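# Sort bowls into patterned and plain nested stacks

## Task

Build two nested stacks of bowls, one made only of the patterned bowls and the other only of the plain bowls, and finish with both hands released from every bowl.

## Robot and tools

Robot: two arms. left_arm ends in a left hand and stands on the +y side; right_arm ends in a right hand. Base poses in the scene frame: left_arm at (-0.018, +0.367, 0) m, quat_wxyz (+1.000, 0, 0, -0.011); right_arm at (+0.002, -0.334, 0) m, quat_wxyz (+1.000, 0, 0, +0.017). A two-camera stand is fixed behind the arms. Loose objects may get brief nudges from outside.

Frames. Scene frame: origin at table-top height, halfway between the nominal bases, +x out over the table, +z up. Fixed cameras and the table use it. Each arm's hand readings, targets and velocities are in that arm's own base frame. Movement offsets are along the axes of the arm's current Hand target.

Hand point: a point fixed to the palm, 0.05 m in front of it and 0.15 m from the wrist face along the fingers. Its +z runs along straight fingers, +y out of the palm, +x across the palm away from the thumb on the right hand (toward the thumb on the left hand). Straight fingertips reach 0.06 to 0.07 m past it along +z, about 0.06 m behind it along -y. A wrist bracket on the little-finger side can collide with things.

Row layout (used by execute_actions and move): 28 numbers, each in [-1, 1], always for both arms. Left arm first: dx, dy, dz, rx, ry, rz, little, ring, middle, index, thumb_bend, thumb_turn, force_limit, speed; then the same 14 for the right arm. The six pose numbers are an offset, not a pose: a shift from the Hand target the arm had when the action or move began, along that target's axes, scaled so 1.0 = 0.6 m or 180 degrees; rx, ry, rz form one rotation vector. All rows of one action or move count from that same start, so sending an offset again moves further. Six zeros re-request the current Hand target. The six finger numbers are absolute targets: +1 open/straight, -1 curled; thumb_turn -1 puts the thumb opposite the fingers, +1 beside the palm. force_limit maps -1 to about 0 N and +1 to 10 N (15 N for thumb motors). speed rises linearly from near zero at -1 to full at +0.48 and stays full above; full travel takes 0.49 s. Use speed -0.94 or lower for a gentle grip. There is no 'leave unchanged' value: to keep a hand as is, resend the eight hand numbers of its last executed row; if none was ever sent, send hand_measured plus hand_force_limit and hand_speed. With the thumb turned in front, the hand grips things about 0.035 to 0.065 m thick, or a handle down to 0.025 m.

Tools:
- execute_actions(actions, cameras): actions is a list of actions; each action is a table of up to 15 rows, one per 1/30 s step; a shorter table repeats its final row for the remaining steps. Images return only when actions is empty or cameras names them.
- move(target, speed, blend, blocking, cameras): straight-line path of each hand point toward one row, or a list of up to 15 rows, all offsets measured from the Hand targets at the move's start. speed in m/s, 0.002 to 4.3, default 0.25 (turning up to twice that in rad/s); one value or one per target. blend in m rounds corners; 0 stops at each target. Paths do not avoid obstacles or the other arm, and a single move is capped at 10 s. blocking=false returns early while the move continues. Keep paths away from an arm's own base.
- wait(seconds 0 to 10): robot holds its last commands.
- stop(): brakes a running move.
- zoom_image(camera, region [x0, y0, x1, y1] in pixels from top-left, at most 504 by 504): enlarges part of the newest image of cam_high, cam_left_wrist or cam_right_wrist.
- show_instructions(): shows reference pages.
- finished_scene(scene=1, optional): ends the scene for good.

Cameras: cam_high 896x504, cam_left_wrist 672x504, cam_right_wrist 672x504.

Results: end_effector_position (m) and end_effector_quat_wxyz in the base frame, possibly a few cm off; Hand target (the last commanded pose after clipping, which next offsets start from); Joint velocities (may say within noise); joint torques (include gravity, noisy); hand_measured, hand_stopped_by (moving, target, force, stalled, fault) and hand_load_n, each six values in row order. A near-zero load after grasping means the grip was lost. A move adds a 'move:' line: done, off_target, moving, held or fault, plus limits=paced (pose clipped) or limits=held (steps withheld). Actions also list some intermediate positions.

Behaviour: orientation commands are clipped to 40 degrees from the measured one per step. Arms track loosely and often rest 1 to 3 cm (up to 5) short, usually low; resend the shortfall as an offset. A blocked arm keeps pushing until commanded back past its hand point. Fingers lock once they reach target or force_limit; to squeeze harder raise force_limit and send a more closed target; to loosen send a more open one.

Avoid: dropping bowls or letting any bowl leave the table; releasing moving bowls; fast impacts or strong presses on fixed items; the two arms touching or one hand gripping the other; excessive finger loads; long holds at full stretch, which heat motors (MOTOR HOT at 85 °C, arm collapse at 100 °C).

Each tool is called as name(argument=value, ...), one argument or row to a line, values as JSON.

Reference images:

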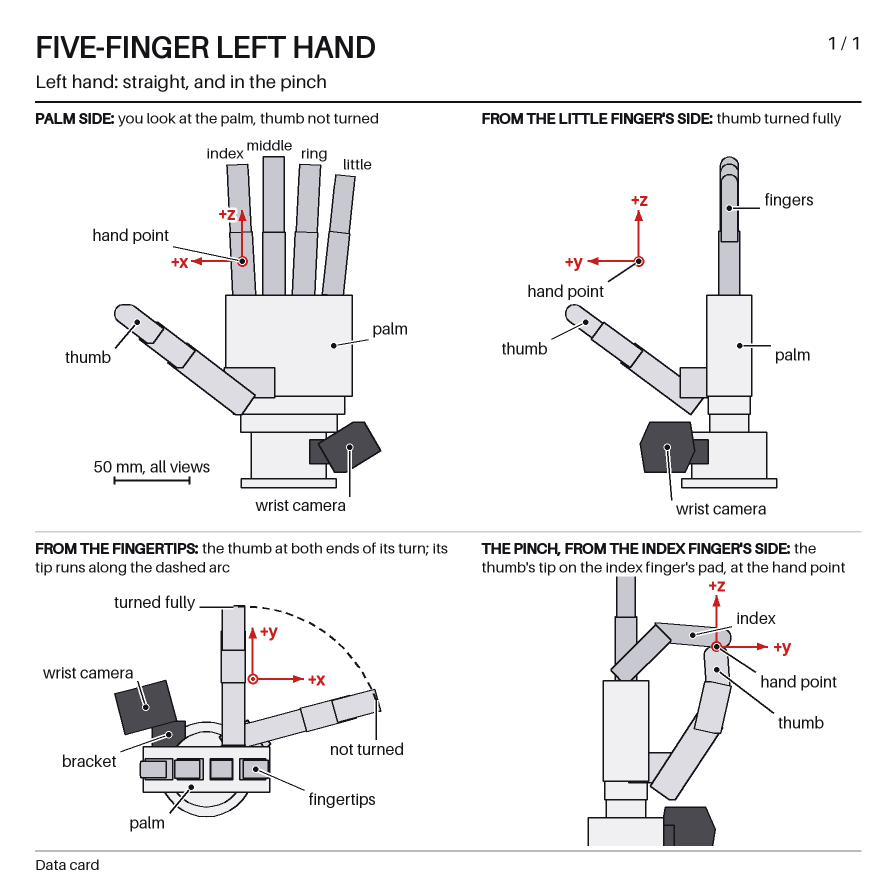

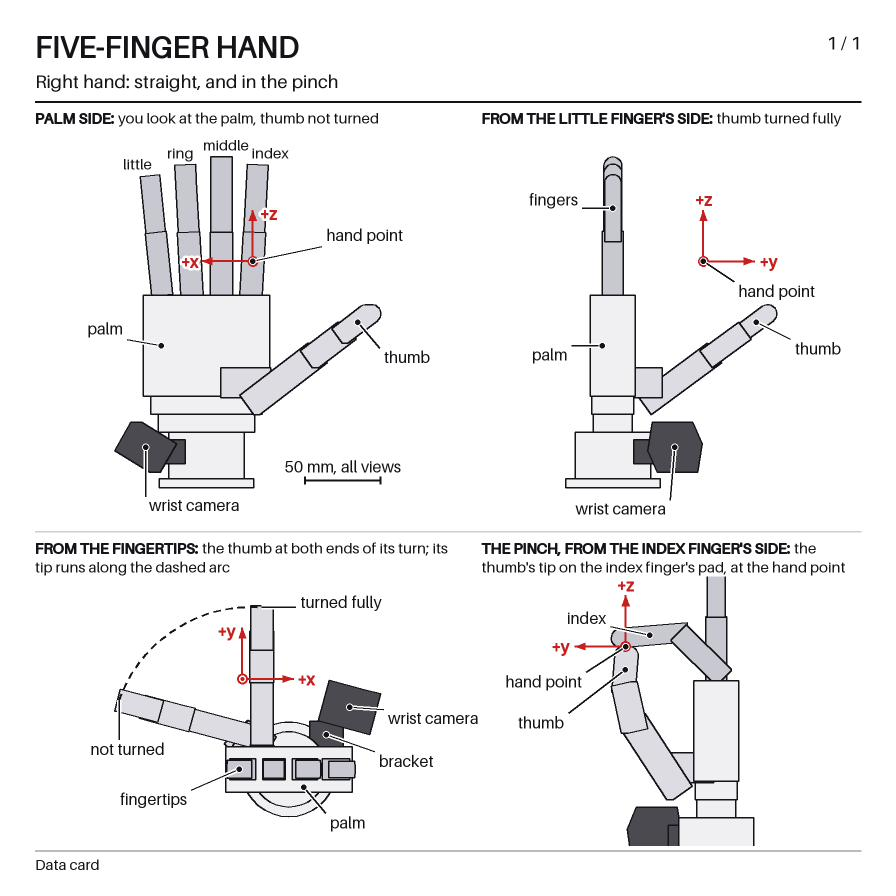

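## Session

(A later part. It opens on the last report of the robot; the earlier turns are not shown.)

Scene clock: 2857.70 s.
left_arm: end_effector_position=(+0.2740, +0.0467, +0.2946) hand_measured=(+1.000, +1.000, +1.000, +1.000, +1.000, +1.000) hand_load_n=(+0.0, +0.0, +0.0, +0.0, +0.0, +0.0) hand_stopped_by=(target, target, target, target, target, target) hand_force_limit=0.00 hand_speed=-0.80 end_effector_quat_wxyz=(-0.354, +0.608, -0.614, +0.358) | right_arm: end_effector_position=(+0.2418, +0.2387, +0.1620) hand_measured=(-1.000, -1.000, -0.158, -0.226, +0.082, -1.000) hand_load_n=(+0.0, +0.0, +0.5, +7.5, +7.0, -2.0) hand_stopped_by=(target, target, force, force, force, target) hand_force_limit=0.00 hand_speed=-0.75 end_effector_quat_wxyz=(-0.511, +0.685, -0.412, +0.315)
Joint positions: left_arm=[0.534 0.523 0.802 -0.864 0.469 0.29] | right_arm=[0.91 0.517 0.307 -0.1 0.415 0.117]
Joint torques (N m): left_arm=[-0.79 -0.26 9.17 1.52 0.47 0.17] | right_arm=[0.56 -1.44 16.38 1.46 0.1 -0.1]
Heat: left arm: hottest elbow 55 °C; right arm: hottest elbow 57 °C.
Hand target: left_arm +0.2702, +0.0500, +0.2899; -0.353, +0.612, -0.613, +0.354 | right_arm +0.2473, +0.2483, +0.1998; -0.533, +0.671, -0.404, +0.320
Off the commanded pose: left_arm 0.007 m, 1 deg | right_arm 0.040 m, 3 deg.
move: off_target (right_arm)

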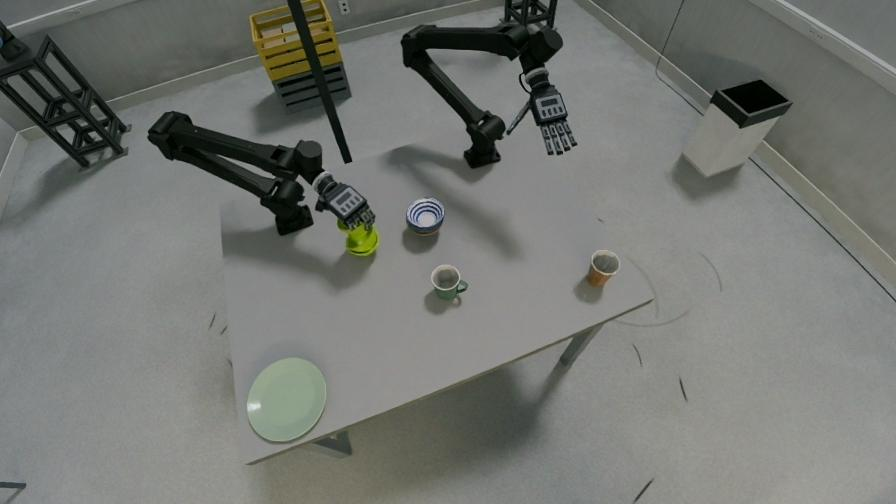

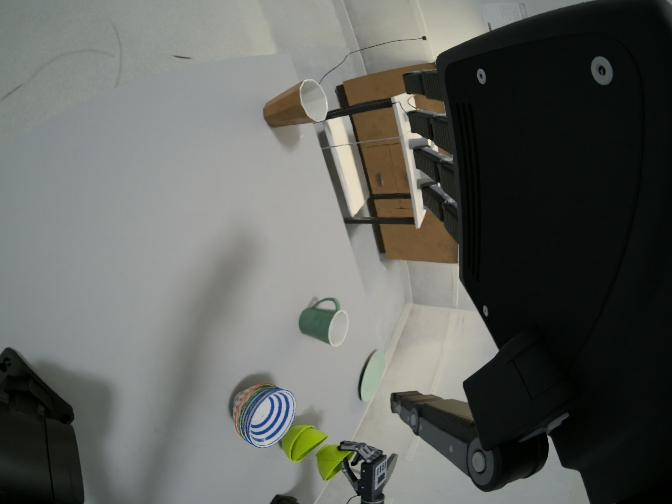

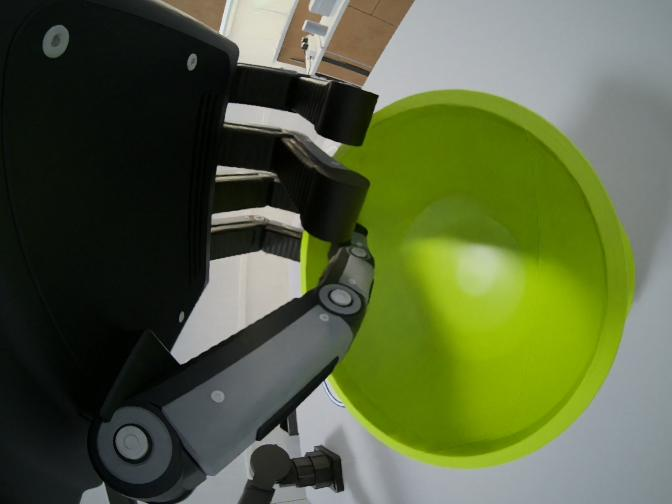

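move(
  target=[0,0,0,0,0,0,1,1,1,1,1,1,0,-0.8, 0.0,-0.075,0.035,0,0,0,-1,-1,-0.4,-0.4,-0.35,-1,0.0,-0.75],
  speed=0.1,
  cameras=["all"],
)

zoom_image(
  camera="cam_left_wrist",
  region=[250, 400, 370, 490],
)

zoom_image(
  camera="cam_high",
  region=[330, 190, 410, 260],
)

Scene clock: 2872.37 s.
left_arm: end_effector_position=(+0.2740, +0.0467, +0.2946) hand_measured=(+1.000, +1.000, +1.000, +1.000, +1.000, +1.000) hand_load_n=(+0.0, +0.0, +0.0, +0.0, +0.0, +0.0) hand_stopped_by=(target, target, target, target, target, target) hand_force_limit=0.00 hand_speed=-0.80 end_effector_quat_wxyz=(-0.354, +0.608, -0.614, +0.358) | right_arm: end_effector_position=(+0.2640, +0.2558, +0.2053) hand_measured=(-1.000, -1.000, -0.158, -0.226, +0.082, -1.000) hand_load_n=(+0.0, +0.0, +0.5, +7.5, +6.5, -2.0) hand_stopped_by=(target, target, force, force, force, target) hand_force_limit=0.00 hand_speed=-0.75 end_effector_quat_wxyz=(-0.518, +0.683, -0.410, +0.312)
Joint positions: left_arm=[0.534 0.523 0.802 -0.864 0.469 0.29] | right_arm=[0.863 0.602 0.433 -0.122 0.36 0.103]
Joint torques (N m): left_arm=[-0.79 -0.26 9.17 1.54 0.47 0.17] | right_arm=[-0.38 -0.56 16.31 1.59 -0.06 -0.14]
Heat: left arm: hottest elbow 55 °C; right arm: hottest elbow 58 °C.
Hand target: left_arm +0.2702, +0.0500, +0.2899; -0.353, +0.612, -0.613, +0.354 | right_arm +0.2745, +0.2626, +0.2390; -0.533, +0.671, -0.404, +0.320
Off the commanded pose: left_arm 0.007 m, 1 deg | right_arm 0.036 m, 2 deg.
move: off_target (right_arm)

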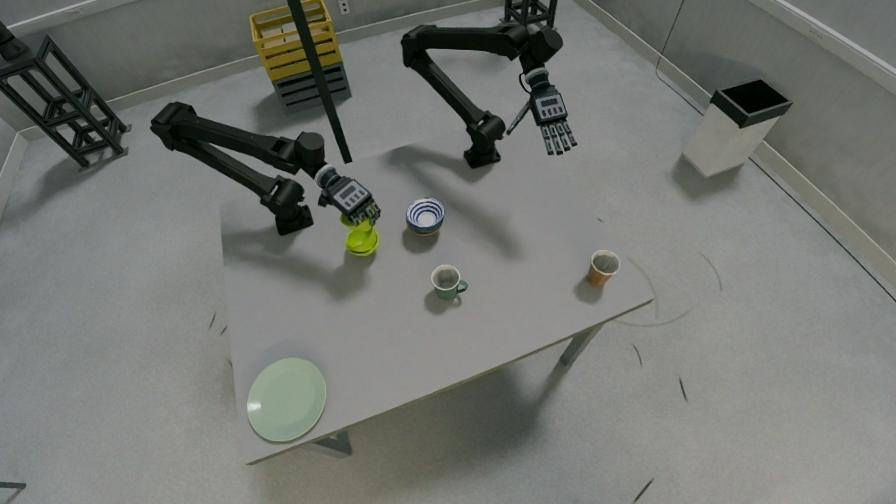

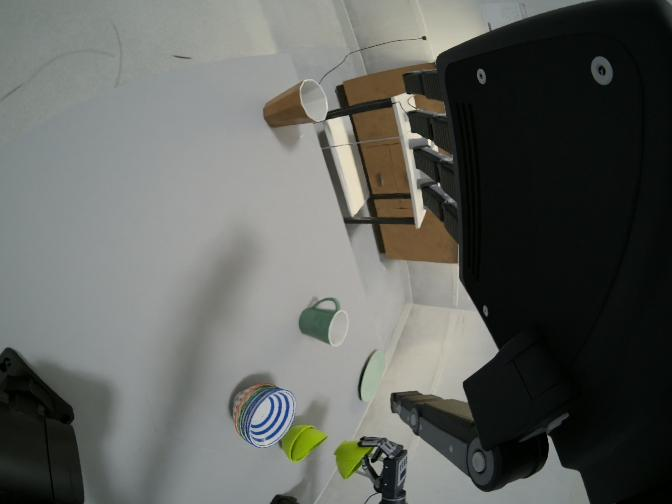

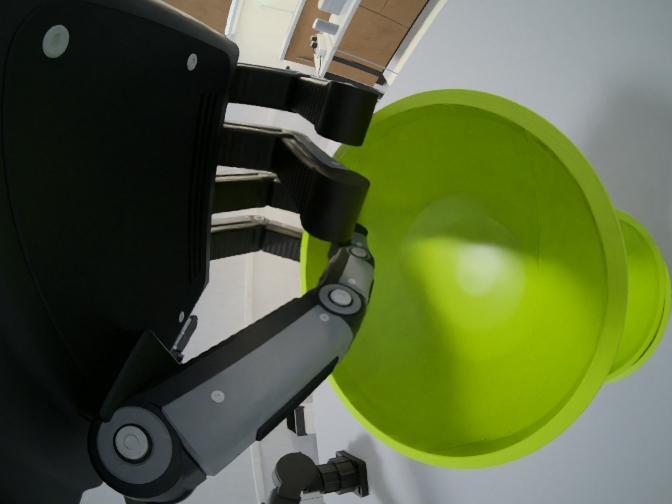

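Scaled by 4.200 from the camera's 672x504 image, which has a finer 960x720 frame.

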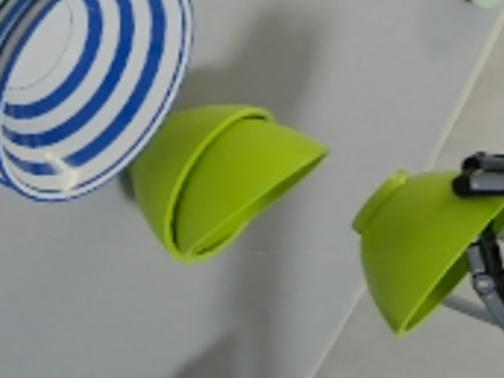

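Scaled by 6.300 from the camera's 896x504 image, which has a finer 1280x720 frame.

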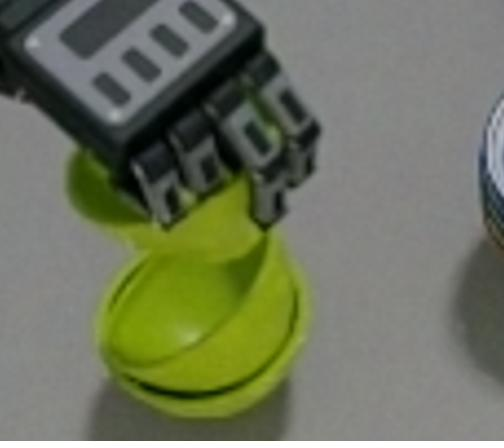

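move(
  target=[0,0,0,0,0,0,1,1,1,1,1,1,0,-0.8, 0.0098,0.195,0.0005,0,0,0,-1,-1,-0.4,-0.4,-0.35,-1,0.0,-0.75],
  speed=0.1,
  cameras=["all"],
)

zoom_image(
  camera="cam_left_wrist",
  region=[250, 400, 370, 490],
)

zoom_image(
  camera="cam_high",
  region=[330, 190, 410, 260],
)

Scene clock: 2917.07 s.
left_arm: end_effector_position=(+0.2740, +0.0467, +0.2946) hand_measured=(+1.000, +1.000, +1.000, +1.000, +1.000, +1.000) hand_load_n=(+0.0, +0.0, +0.0, +0.0, +0.0, +0.0) hand_stopped_by=(target, target, target, target, target, target) hand_force_limit=0.00 hand_speed=-0.80 end_effector_quat_wxyz=(-0.354, +0.608, -0.614, +0.358) | right_arm: end_effector_position=(+0.2512, +0.2392, +0.1158) hand_measured=(-1.000, -1.000, -0.158, -0.226, +0.082, -1.000) hand_load_n=(+0.0, +0.0, +0.5, +7.5, +6.5, -2.0) hand_stopped_by=(target, target, force, force, force, target) hand_force_limit=0.00 hand_speed=-0.75 end_effector_quat_wxyz=(-0.522, +0.678, -0.411, +0.317)
Joint positions: left_arm=[0.534 0.523 0.802 -0.864 0.469 0.29] | right_arm=[0.869 0.642 0.188 0.176 0.375 0.103]
Joint torques (N m): left_arm=[-0.85 -0.26 9.17 1.54 0.47 0.17] | right_arm=[1.32 0.21 11.11 3.18 0.07 -0.06]
Heat: left arm: hottest elbow 54 °C; right arm: hottest elbow 63 °C.
Hand target: left_arm +0.2702, +0.0500, +0.2899; -0.353, +0.612, -0.613, +0.354 | right_arm +0.2540, +0.2452, +0.1251; -0.533, +0.671, -0.404, +0.320
Off the commanded pose: left_arm 0.007 m, 1 deg | right_arm 0.011 m, 2 deg.
move: off_target (right_arm)

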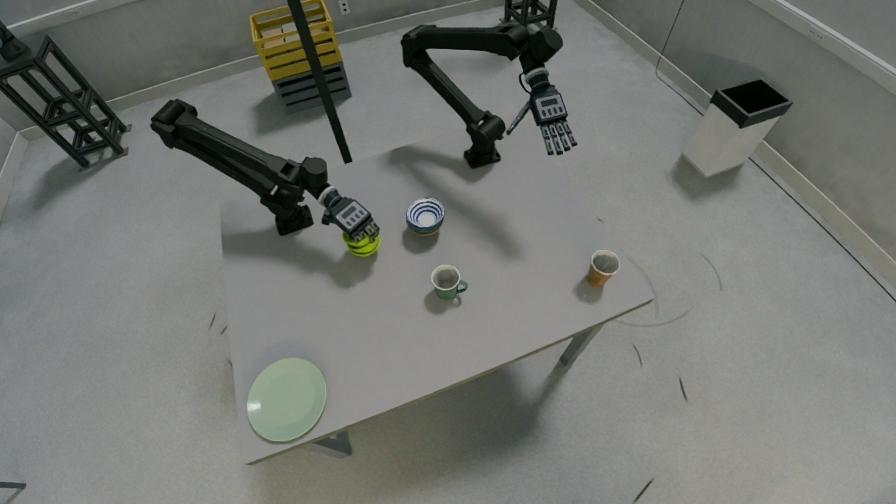

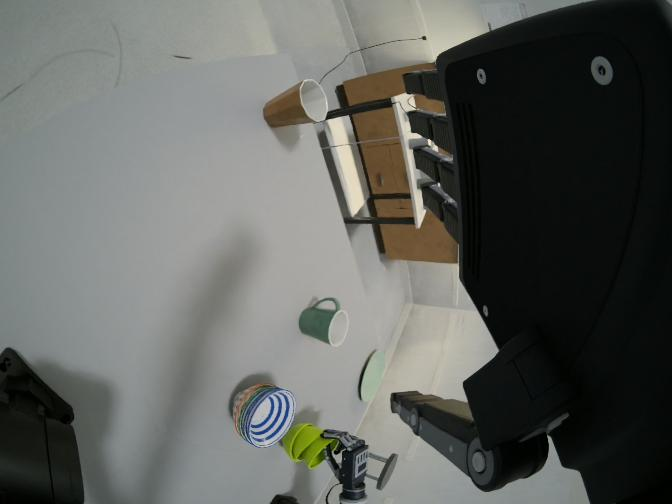

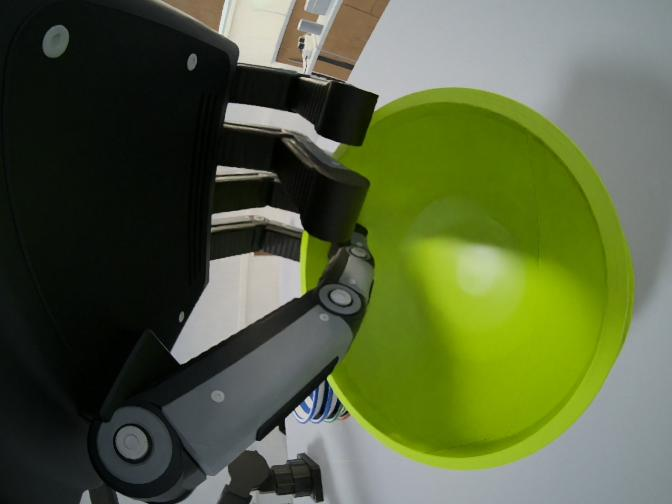

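Scaled by 4.200 from the camera's 672x504 image, which has a finer 960x720 frame.

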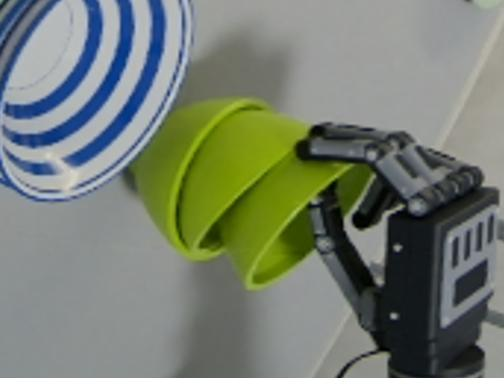

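Scaled by 6.300 from the camera's 896x504 image, which has a finer 1280x720 frame.

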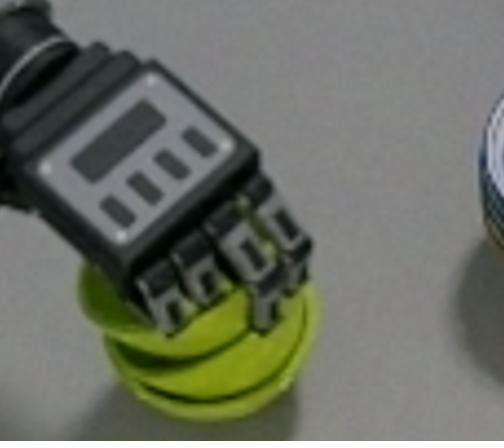

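move(
  target=[0,0,0,0,0,0,1,1,1,1,1,1,0,-0.8, 0,0.0357,-0.0083,0,0,0,-1,-1,-0.4,-0.4,-0.35,-1,0.0,-0.75],
  speed=0.05,
  cameras=["all"],
)

zoom_image(
  camera="cam_left_wrist",
  region=[250, 400, 370, 490],
)

zoom_image(
  camera="cam_high",
  region=[330, 190, 410, 260],
)

Scene clock: 2924.47 s.
left_arm: end_effector_position=(+0.2740, +0.0467, +0.2946) hand_measured=(+1.000, +1.000, +1.000, +1.000, +1.000, +1.000) hand_load_n=(+0.0, +0.0, +0.0, +0.0, +0.0, +0.0) hand_stopped_by=(target, target, target, target, target, target) hand_force_limit=0.00 hand_speed=-0.80 end_effector_quat_wxyz=(-0.354, +0.608, -0.614, +0.358) | right_arm: end_effector_position=(+0.2480, +0.2394, +0.1119) hand_measured=(-1.000, -1.000, -0.158, -0.226, +0.082, -1.000) hand_load_n=(+0.0, +0.0, +1.5, +7.0, +6.5, -2.0) hand_stopped_by=(target, target, force, force, force, target) hand_force_limit=0.00 hand_speed=-0.75 end_effector_quat_wxyz=(-0.537, +0.665, -0.408, +0.322)
Joint positions: left_arm=[0.534 0.523 0.802 -0.864 0.469 0.29] | right_arm=[0.889 0.645 0.147 0.26 0.397 0.103]
Joint torques (N m): left_arm=[-0.79 -0.26 9.17 1.54 0.47 0.17] | right_arm=[1.32 0.38 9.43 2.4 0.04 -0.06]
Heat: left arm: hottest elbow 54 °C; right arm: hottest elbow 62 °C.
Hand target: left_arm +0.2702, +0.0500, +0.2899; -0.353, +0.612, -0.613, +0.354 | right_arm +0.2455, +0.2406, +0.1054; -0.533, +0.671, -0.404, +0.320
Off the commanded pose: left_arm 0.007 m, 1 deg | right_arm 0.007 m, 1 deg.
move: done

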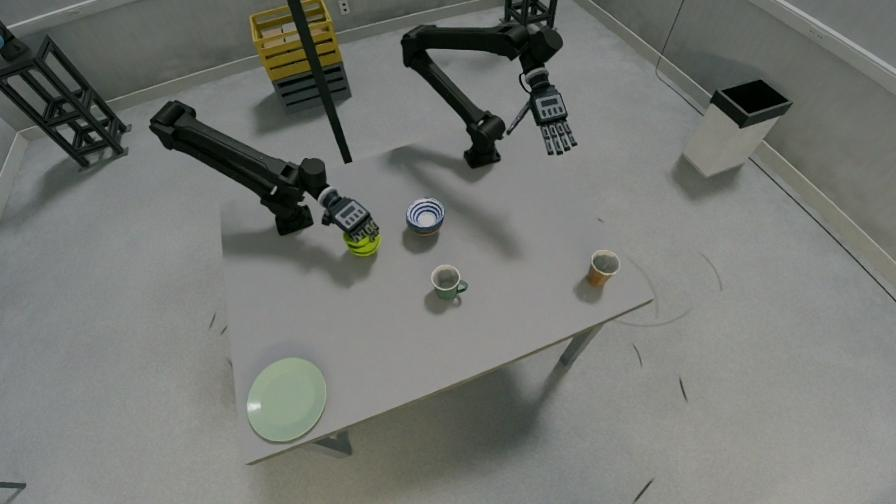

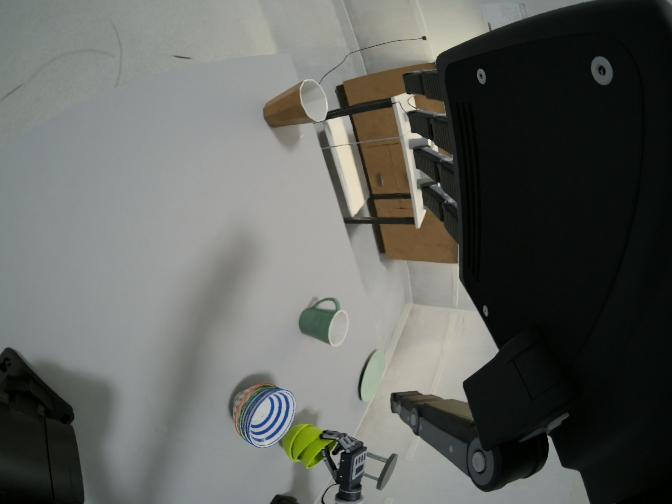

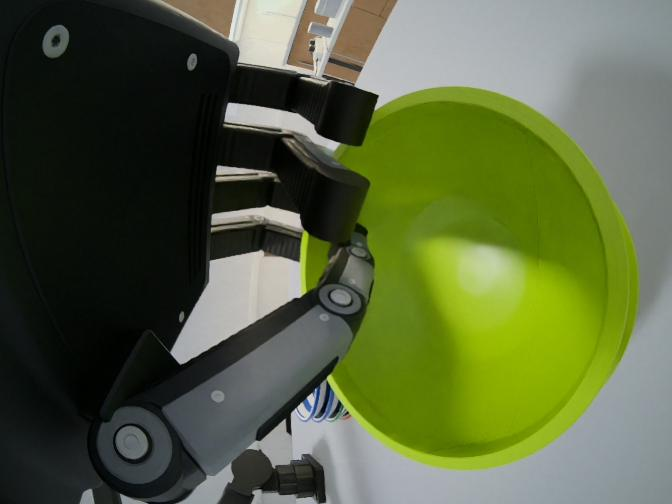

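Scaled by 4.200 from the camera's 672x504 image, which has a finer 960x720 frame.

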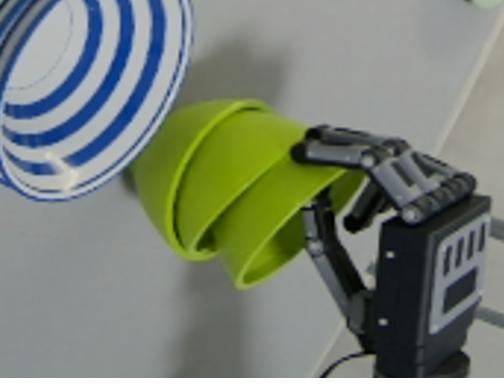

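Scaled by 6.300 from the camera's 896x504 image, which has a finer 1280x720 frame.

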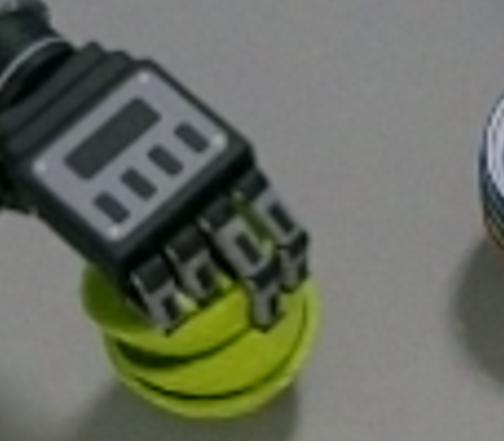

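move(
  target=[
    [0,0,0,0,0,0,1,1,1,1,1,1,0,-0.8, 0,-0.1623,-0.0378,0,0,0,-1,-1,-0.4,-0.4,-0.35,-1,0.0,-0.75],
    [0,0,0,0,0,0,1,1,1,1,1,1,0,-0.8, 0.1987,-0.2068,0.1533,0,0,0,-1,-1,-0.4,-0.4,-0.35,-1,0.0,-0.75],
    [0,0,0,0,0,0,1,1,1,1,1,1,0,-0.8, 0.1987,-0.0202,0.1968,0,0,0,-1,-1,-0.4,-0.4,-0.35,-1,0.0,-0.75],
  ],
  speed=[0.08, 0.15, 0.1],
  blend=[0.01, 0.02, 0],
  cameras=["all"],
)

zoom_image(
  camera="cam_left_wrist",
  region=[250, 380, 400, 490],
)

zoom_image(
  camera="cam_high",
  region=[330, 190, 430, 290],
)

Scene clock: 2947.43 s.
left_arm: end_effector_position=(+0.2740, +0.0467, +0.2946) hand_measured=(+1.000, +1.000, +1.000, +1.000, +1.000, +1.000) hand_load_n=(+0.0, -0.5, +0.0, +0.0, +0.0, +0.0) hand_stopped_by=(target, target, target, target, target, target) hand_force_limit=0.00 hand_speed=-0.80 end_effector_quat_wxyz=(-0.354, +0.608, -0.614, +0.358) | right_arm: end_effector_position=(+0.3982, +0.1911, +0.0838) hand_measured=(-1.000, -1.000, -0.158, -0.226, +0.082, -1.000) hand_load_n=(+0.0, +0.0, +1.0, +7.5, +6.5, -2.0) hand_stopped_by=(target, target, force, force, force, target) hand_force_limit=0.00 hand_speed=-0.75 end_effector_quat_wxyz=(-0.527, +0.676, -0.413, +0.308)
Joint positions: left_arm=[0.534 0.523 0.802 -0.864 0.469 0.29] | right_arm=[0.304 1.25 0.342 0.645 -0.182 -0.029]
Joint torques (N m): left_arm=[-0.79 -0.26 9.17 1.54 0.47 0.17] | right_arm=[0.44 -4.66 8.32 3.3 -0.2 -0.11]
Heat: left arm: hottest elbow 54 °C; right arm: hottest elbow 59 °C.
Hand target: left_arm +0.2702, +0.0500, +0.2899; -0.353, +0.612, -0.613, +0.354 | right_arm +0.4053, +0.1905, +0.0902; -0.533, +0.671, -0.404, +0.320
Off the commanded pose: left_arm 0.007 m, 1 deg | right_arm 0.010 m, 2 deg.
move: done

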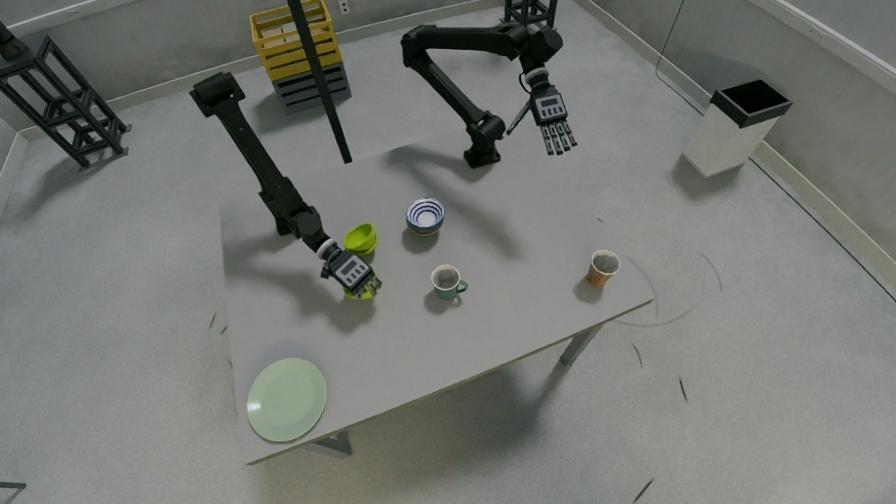

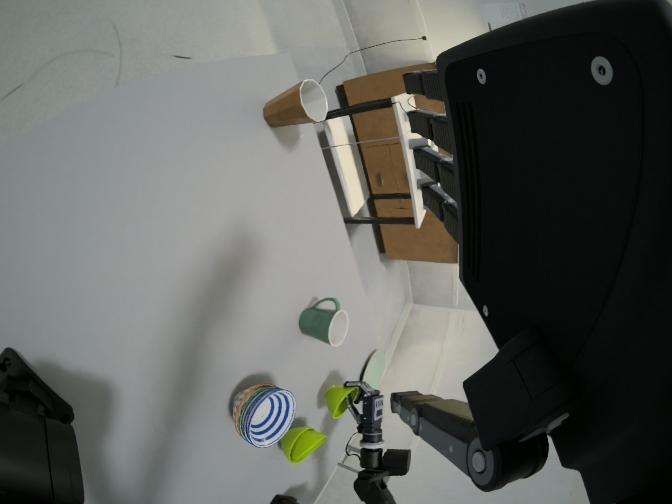

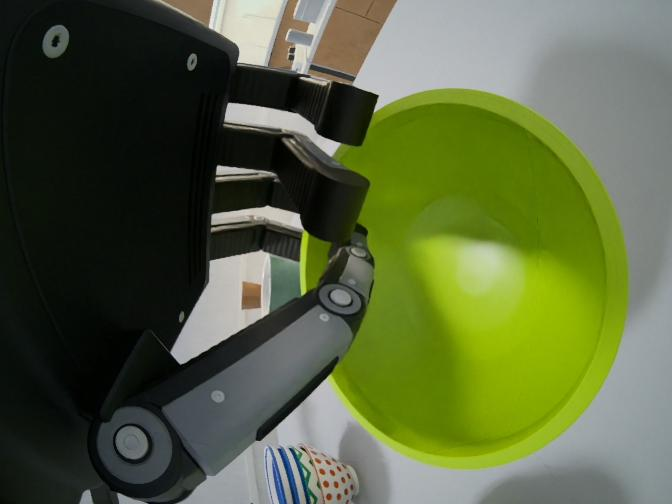

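Scaled by 3.360 from the camera's 672x504 image, which has a finer 960x720 frame.

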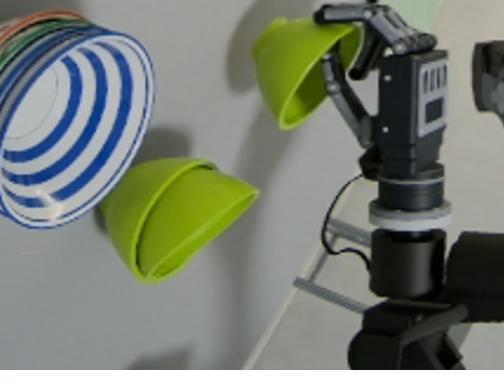

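Scaled by 5.040 from the camera's 896x504 image, which has a finer 1280x720 frame.

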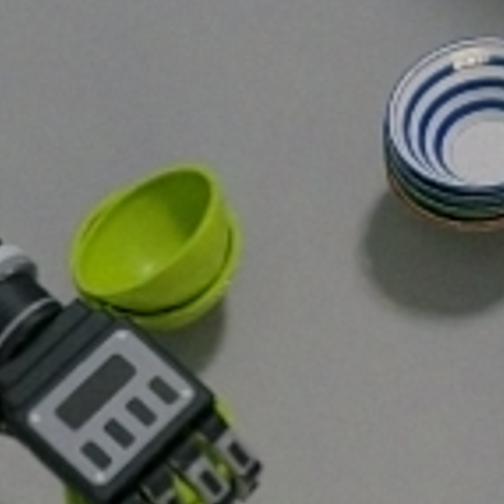

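move(
  target=[0,0,0,0,0,0,1,1,1,1,1,1,0,-0.8, 0,0.036,0.0084,0,0,0,-1,-1,-0.4,-0.4,-0.35,-1,0.0,-0.75],
  speed=0.06,
  cameras=["all"],
)

zoom_image(
  camera="cam_left_wrist",
  region=[250, 350, 400, 460],
)

Scene clock: 2953.33 s.
left_arm: end_effector_position=(+0.2740, +0.0467, +0.2946) hand_measured=(+1.000, +1.000, +1.000, +1.000, +1.000, +1.000) hand_load_n=(+0.0, +0.0, +0.0, +0.0, +0.0, +0.0) hand_stopped_by=(target, target, target, target, target, target) hand_force_limit=0.00 hand_speed=-0.80 end_effector_quat_wxyz=(-0.354, +0.608, -0.614, +0.358) | right_arm: end_effector_position=(+0.3993, +0.1915, +0.0629) hand_measured=(-1.000, -1.000, -0.158, -0.226, +0.082, -1.000) hand_load_n=(+0.0, +0.0, +0.5, +7.5, +6.5, -2.0) hand_stopped_by=(target, target, force, force, force, target) hand_force_limit=0.00 hand_speed=-0.75 end_effector_quat_wxyz=(-0.527, +0.675, -0.413, +0.309)
Joint positions: left_arm=[0.534 0.523 0.802 -0.864 0.469 0.29] | right_arm=[0.304 1.346 0.324 0.762 -0.182 -0.029]
Joint torques (N m): left_arm=[-0.85 -0.32 9.17 1.54 0.47 0.16] | right_arm=[-0.26 -5.54 7.08 3.4 -0.23 -0.13]
Heat: left arm: hottest elbow 54 °C; right arm: hottest elbow 59 °C.
Hand target: left_arm +0.2702, +0.0500, +0.2899; -0.353, +0.612, -0.613, +0.354 | right_arm +0.4054, +0.1905, +0.0681; -0.533, +0.671, -0.404, +0.320
Off the commanded pose: left_arm 0.007 m, 1 deg | right_arm 0.008 m, 2 deg.
move: done

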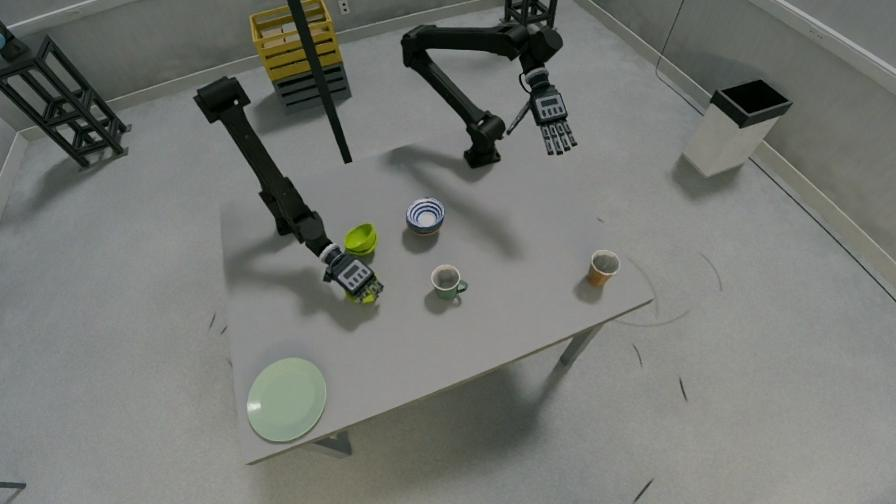

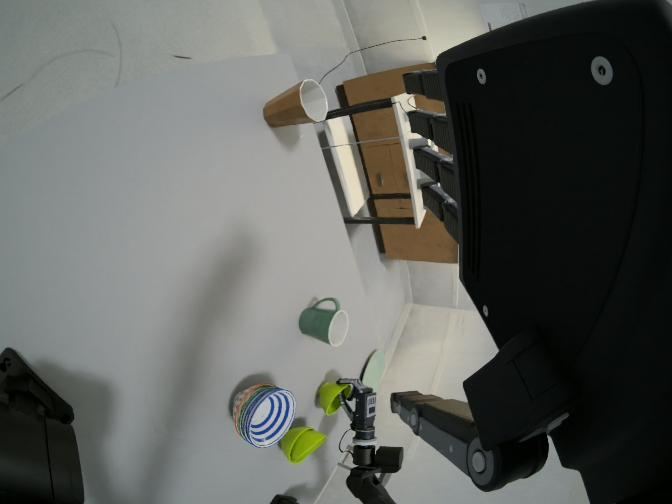

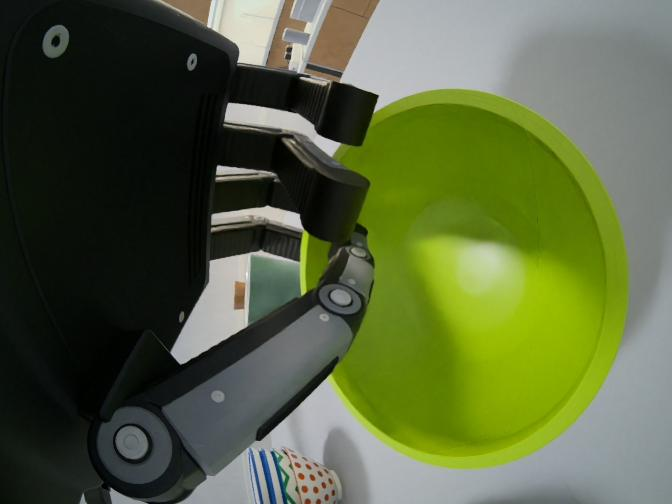

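Scaled by 3.360 from the camera's 672x504 image, which has a finer 960x720 frame.

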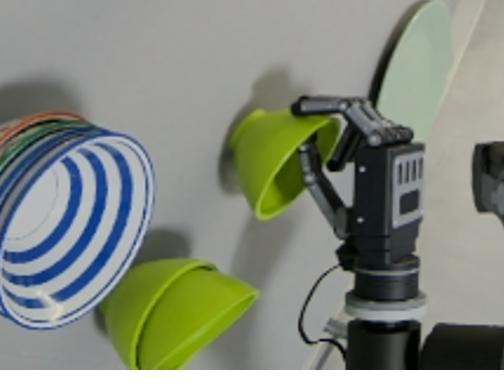

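move(
  target=[0,0,0,0,0,0,1,1,1,1,1,1,0,-0.8, 0,0.0097,0.0023,0,0,0,-1,-1,-0.4,-0.4,-0.35,-1,0.0,-0.75],
  speed=0.05,
  cameras=["cam_right_wrist"],
)

execute_actions(
  actions=[
    [[0,0,0,0,0,0,1,1,1,1,1,1,0,-0.8, 0,0,0,0,0,0,-1,-1,-0.4,-0.4,0.35,-1,0.0,-0.5]],
    [[0,0,0,0,0,0,1,1,1,1,1,1,0,-0.8, 0,0,0,0,0,0,-1,-1,-0.4,-0.4,0.35,-1,0.0,-0.5]],
    [[0,0,0,0,0,0,1,1,1,1,1,1,0,-0.8, 0,0,0,0,0,0,-1,-1,0.3,0.3,0.35,-1,0.0,-0.6]],
    [[0,0,0,0,0,0,1,1,1,1,1,1,0,-0.8, 0,0,0,0,0,0,-1,-1,0.3,0.3,0.35,-1,0.0,-0.6]],
  ],
  cameras=["cam_right_wrist", "cam_high"],
)

Scene clock: 2959.70 s.
left_arm: end_effector_position=(+0.2740, +0.0467, +0.2946) hand_measured=(+1.000, +1.000, +1.000, +1.000, +1.000, +1.000) hand_load_n=(+0.0, +0.0, +0.0, +0.0, +0.0, +0.0) hand_stopped_by=(target, target, target, target, target, target) hand_force_limit=0.00 hand_speed=-0.80 end_effector_quat_wxyz=(-0.354, +0.608, -0.614, +0.358) | right_arm: end_effector_position=(+0.4003, +0.1918, +0.0584) hand_measured=(-1.000, -1.000, -0.158, -0.226, +0.082, -1.000) hand_load_n=(+0.0, +0.0, +0.5, +7.0, +6.0, -2.0) hand_stopped_by=(target, target, force, force, force, target) hand_force_limit=0.00 hand_speed=-0.75 end_effector_quat_wxyz=(-0.528, +0.674, -0.412, +0.310)
Joint positions: left_arm=[0.534 0.523 0.802 -0.864 0.469 0.29] | right_arm=[0.304 1.373 0.321 0.796 -0.182 -0.029]
Joint torques (N m): left_arm=[-0.79 -0.26 9.17 1.54 0.47 0.17] | right_arm=[0.38 -5.3 6.82 3.25 -0.18 -0.11]
Heat: left arm: hottest elbow 54 °C; right arm: hottest elbow 57 °C.
Hand target: left_arm +0.2702, +0.0500, +0.2899; -0.353, +0.612, -0.613, +0.354 | right_arm +0.4055, +0.1905, +0.0622; -0.533, +0.671, -0.404, +0.320
Off the commanded pose: left_arm 0.007 m, 1 deg | right_arm 0.006 m, 2 deg.
move: done
Images, in order (width x height): cam_right_wrist 672x504.

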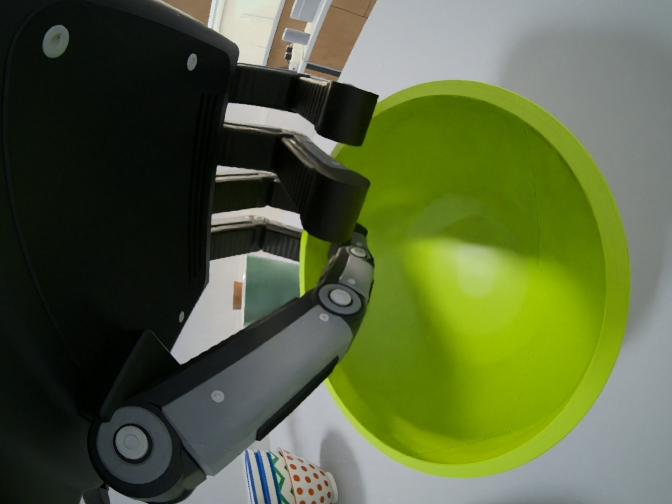

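Scene clock: 2961.90 s.
left_arm: end_effector_position=(+0.2740, +0.0467, +0.2946) hand_measured=(+1.000, +1.000, +1.000, +1.000, +1.000, +1.000) hand_load_n=(+0.0, +0.0, +0.0, +0.0, +0.0, +0.0) hand_stopped_by=(target, target, target, target, target, target) hand_force_limit=0.00 hand_speed=-0.80 end_effector_quat_wxyz=(-0.354, +0.608, -0.614, +0.358) | right_arm: end_effector_position=(+0.4006, +0.1919, +0.0590) hand_measured=(-1.000, -1.000, +0.300, +0.300, +0.350, -1.000) hand_load_n=(+0.0, +0.0, +0.0, +0.0, +0.0, +0.0) hand_stopped_by=(target, target, target, target, target, target) hand_force_limit=0.00 hand_speed=-0.60 end_effector_quat_wxyz=(-0.529, +0.674, -0.411, +0.311)
Joint positions: left_arm=[0.534 0.523 0.802 -0.864 0.469 0.29] | right_arm=[0.304 1.373 0.321 0.799 -0.182 -0.029]
Joint torques (N m): left_arm=[-0.79 -0.26 9.17 1.54 0.47 0.17] | right_arm=[0.26 -5.19 6.86 3.21 -0.15 -0.11]
Heat: left arm: hottest elbow 54 °C; right arm: hottest elbow 57 °C.
Hand target: left_arm +0.2702, +0.0500, +0.2899; -0.353, +0.612, -0.613, +0.354 | right_arm +0.4054, +0.1906, +0.0621; -0.533, +0.671, -0.404, +0.320
Off the commanded pose: left_arm 0.007 m, 1 deg | right_arm 0.006 m, 2 deg.
Step readings (end_effector_position of left_arm | right_arm):
0: (+0.2740, +0.0467, +0.2946) | (+0.4003, +0.1918, +0.0584)
1: (+0.2740, +0.0467, +0.2946) | (+0.4003, +0.1918, +0.0584)
2: (+0.2740, +0.0467, +0.2946) | (+0.4003, +0.1918, +0.0584)
4: (+0.2740, +0.0467, +0.2946) | (+0.4004, +0.1918, +0.0585)
8: (+0.2740, +0.0467, +0.2946) | (+0.4006, +0.1919, +0.0590)
15: (+0.2740, +0.0467, +0.2946) | (+0.4006, +0.1919, +0.0590)
16: (+0.2740, +0.0467, +0.2946) | (+0.4006, +0.1919, +0.0590)
17: (+0.2740, +0.0467, +0.2946) | (+0.4006, +0.1919, +0.0590)
19: (+0.2740, +0.0467, +0.2946) | (+0.4006, +0.1919, +0.0590)
23: (+0.2740, +0.0467, +0.2946) | (+0.4006, +0.1919, +0.0590)
30: (+0.2740, +0.0467, +0.2946) | (+0.4006, +0.1919, +0.0590)
31: (+0.2740, +0.0467, +0.2946) | (+0.4006, +0.1919, +0.0590)
32: (+0.2740, +0.0467, +0.2946) | (+0.4006, +0.1919, +0.0590)
34: (+0.2740, +0.0467, +0.2946) | (+0.4006, +0.1919, +0.0590)
38: (+0.2740, +0.0467, +0.2946) | (+0.4006, +0.1919, +0.0590)
45: (+0.2740, +0.0467, +0.2946) | (+0.4006, +0.1919, +0.0590)
46: (+0.2740, +0.0467, +0.2946) | (+0.4006, +0.1919, +0.0590)
47: (+0.2740, +0.0467, +0.2946) | (+0.4006, +0.1919, +0.0590)
49: (+0.2740, +0.0467, +0.2946) | (+0.4006, +0.1919, +0.0590)
53: (+0.2740, +0.0467, +0.2946) | (+0.4006, +0.1919, +0.0590)
60: (+0.2740, +0.0467, +0.2946) | (+0.4006, +0.1919, +0.0590)
Images, in order (width x height): cam_high 896x504, cam_right_wrist 672x504.

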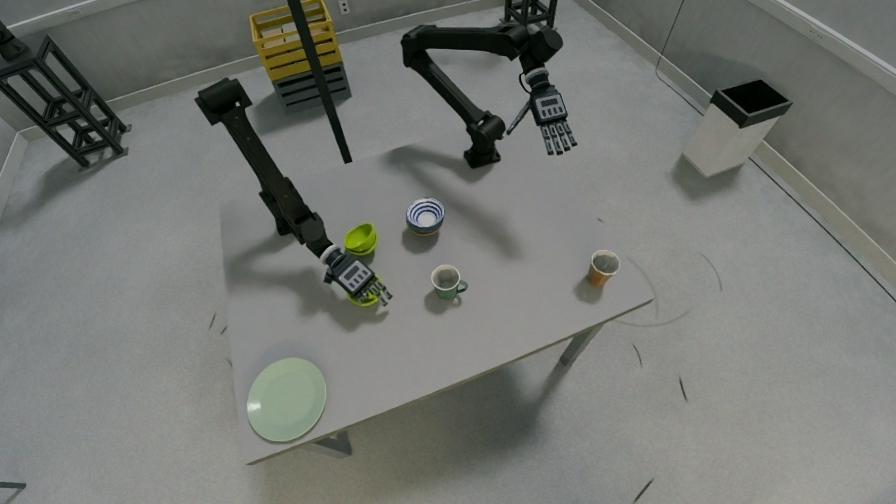

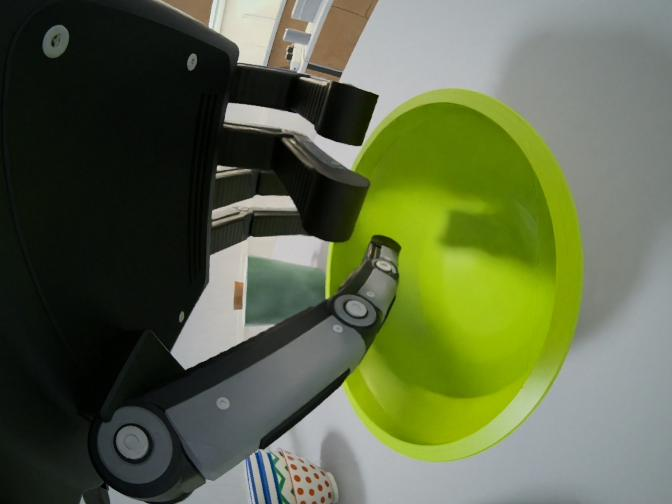

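move(
  target=[0,0,0,0,0,0,1,1,1,1,1,1,0,-0.8, -0.0042,-0.1815,-0.0285,0,0,0,-1,-1,0.3,0.3,0.35,-1,0.0,-0.6],
  speed=0.1,
  cameras=["all"],
)

zoom_image(
  camera="cam_left_wrist",
  region=[250, 360, 390, 480],
)

zoom_image(
  camera="cam_high",
  region=[330, 210, 410, 310],
)

Scene clock: 2987.17 s.
left_arm: end_effector_position=(+0.2740, +0.0467, +0.2946) hand_measured=(+1.000, +1.000, +1.000, +1.000, +1.000, +1.000) hand_load_n=(+0.0, +0.0, +0.0, +0.0, +0.0, +0.0) hand_stopped_by=(target, target, target, target, target, target) hand_force_limit=0.00 hand_speed=-0.80 end_effector_quat_wxyz=(-0.354, +0.608, -0.614, +0.358) | right_arm: end_effector_position=(+0.3975, +0.1895, +0.1451) hand_measured=(-1.000, -1.000, +0.300, +0.300, +0.350, -1.000) hand_load_n=(+0.0, +0.0, +0.0, +0.0, +0.0, +0.0) hand_stopped_by=(target, target, target, target, target, target) hand_force_limit=0.00 hand_speed=-0.60 end_effector_quat_wxyz=(-0.521, +0.678, -0.418, +0.307)
Joint positions: left_arm=[0.534 0.523 0.802 -0.864 0.469 0.29] | right_arm=[0.304 1.036 0.435 0.324 -0.174 -0.029]
Joint torques (N m): left_arm=[-0.79 -0.26 9.17 1.54 0.47 0.17] | right_arm=[0.5 -4.6 14.01 1.36 0 -0.06]
Heat: left arm: hottest elbow 54 °C; right arm: hottest elbow 54 °C.
Hand target: left_arm +0.2702, +0.0500, +0.2899; -0.353, +0.612, -0.613, +0.354 | right_arm +0.4114, +0.1965, +0.1720; -0.533, +0.671, -0.404, +0.320
Off the commanded pose: left_arm 0.007 m, 1 deg | right_arm 0.031 m, 3 deg.
move: off_target (right_arm)

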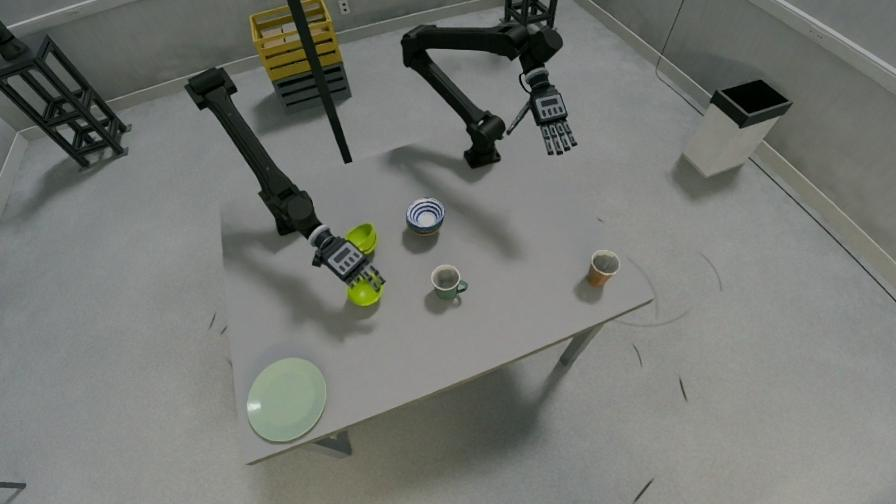

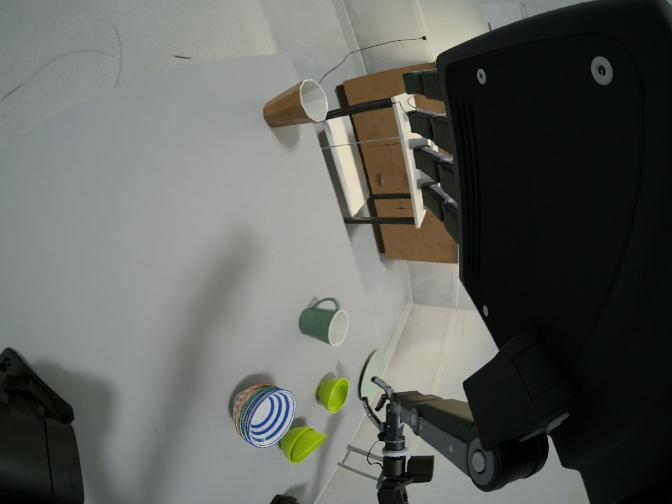

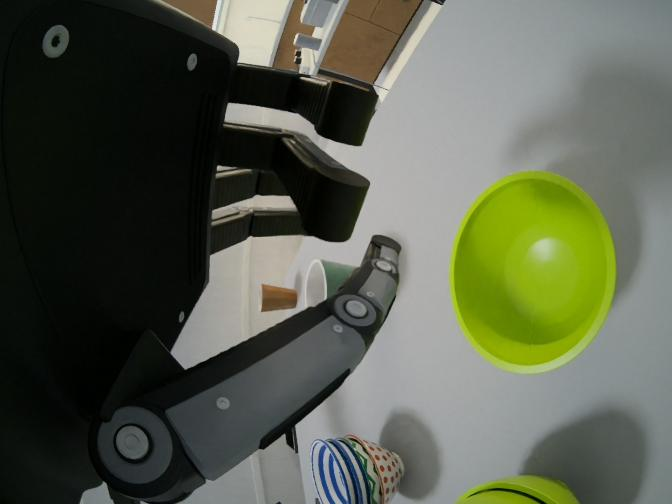

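Scaled by 3.600 from the camera's 672x504 image, which has a finer 960x720 frame.

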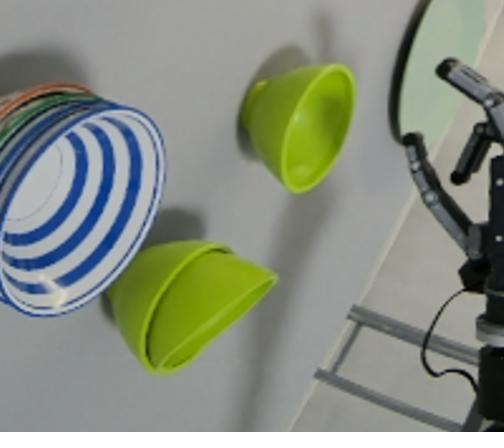

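Scaled by 5.040 from the camera's 896x504 image, which has a finer 1280x720 frame.

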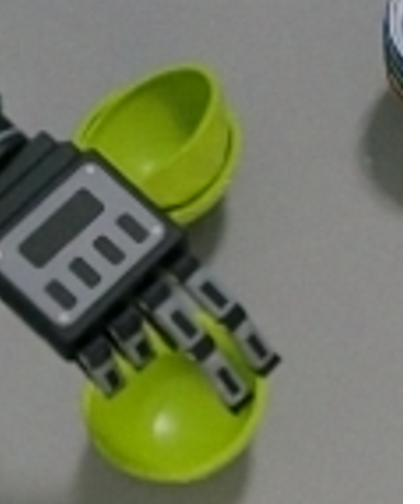

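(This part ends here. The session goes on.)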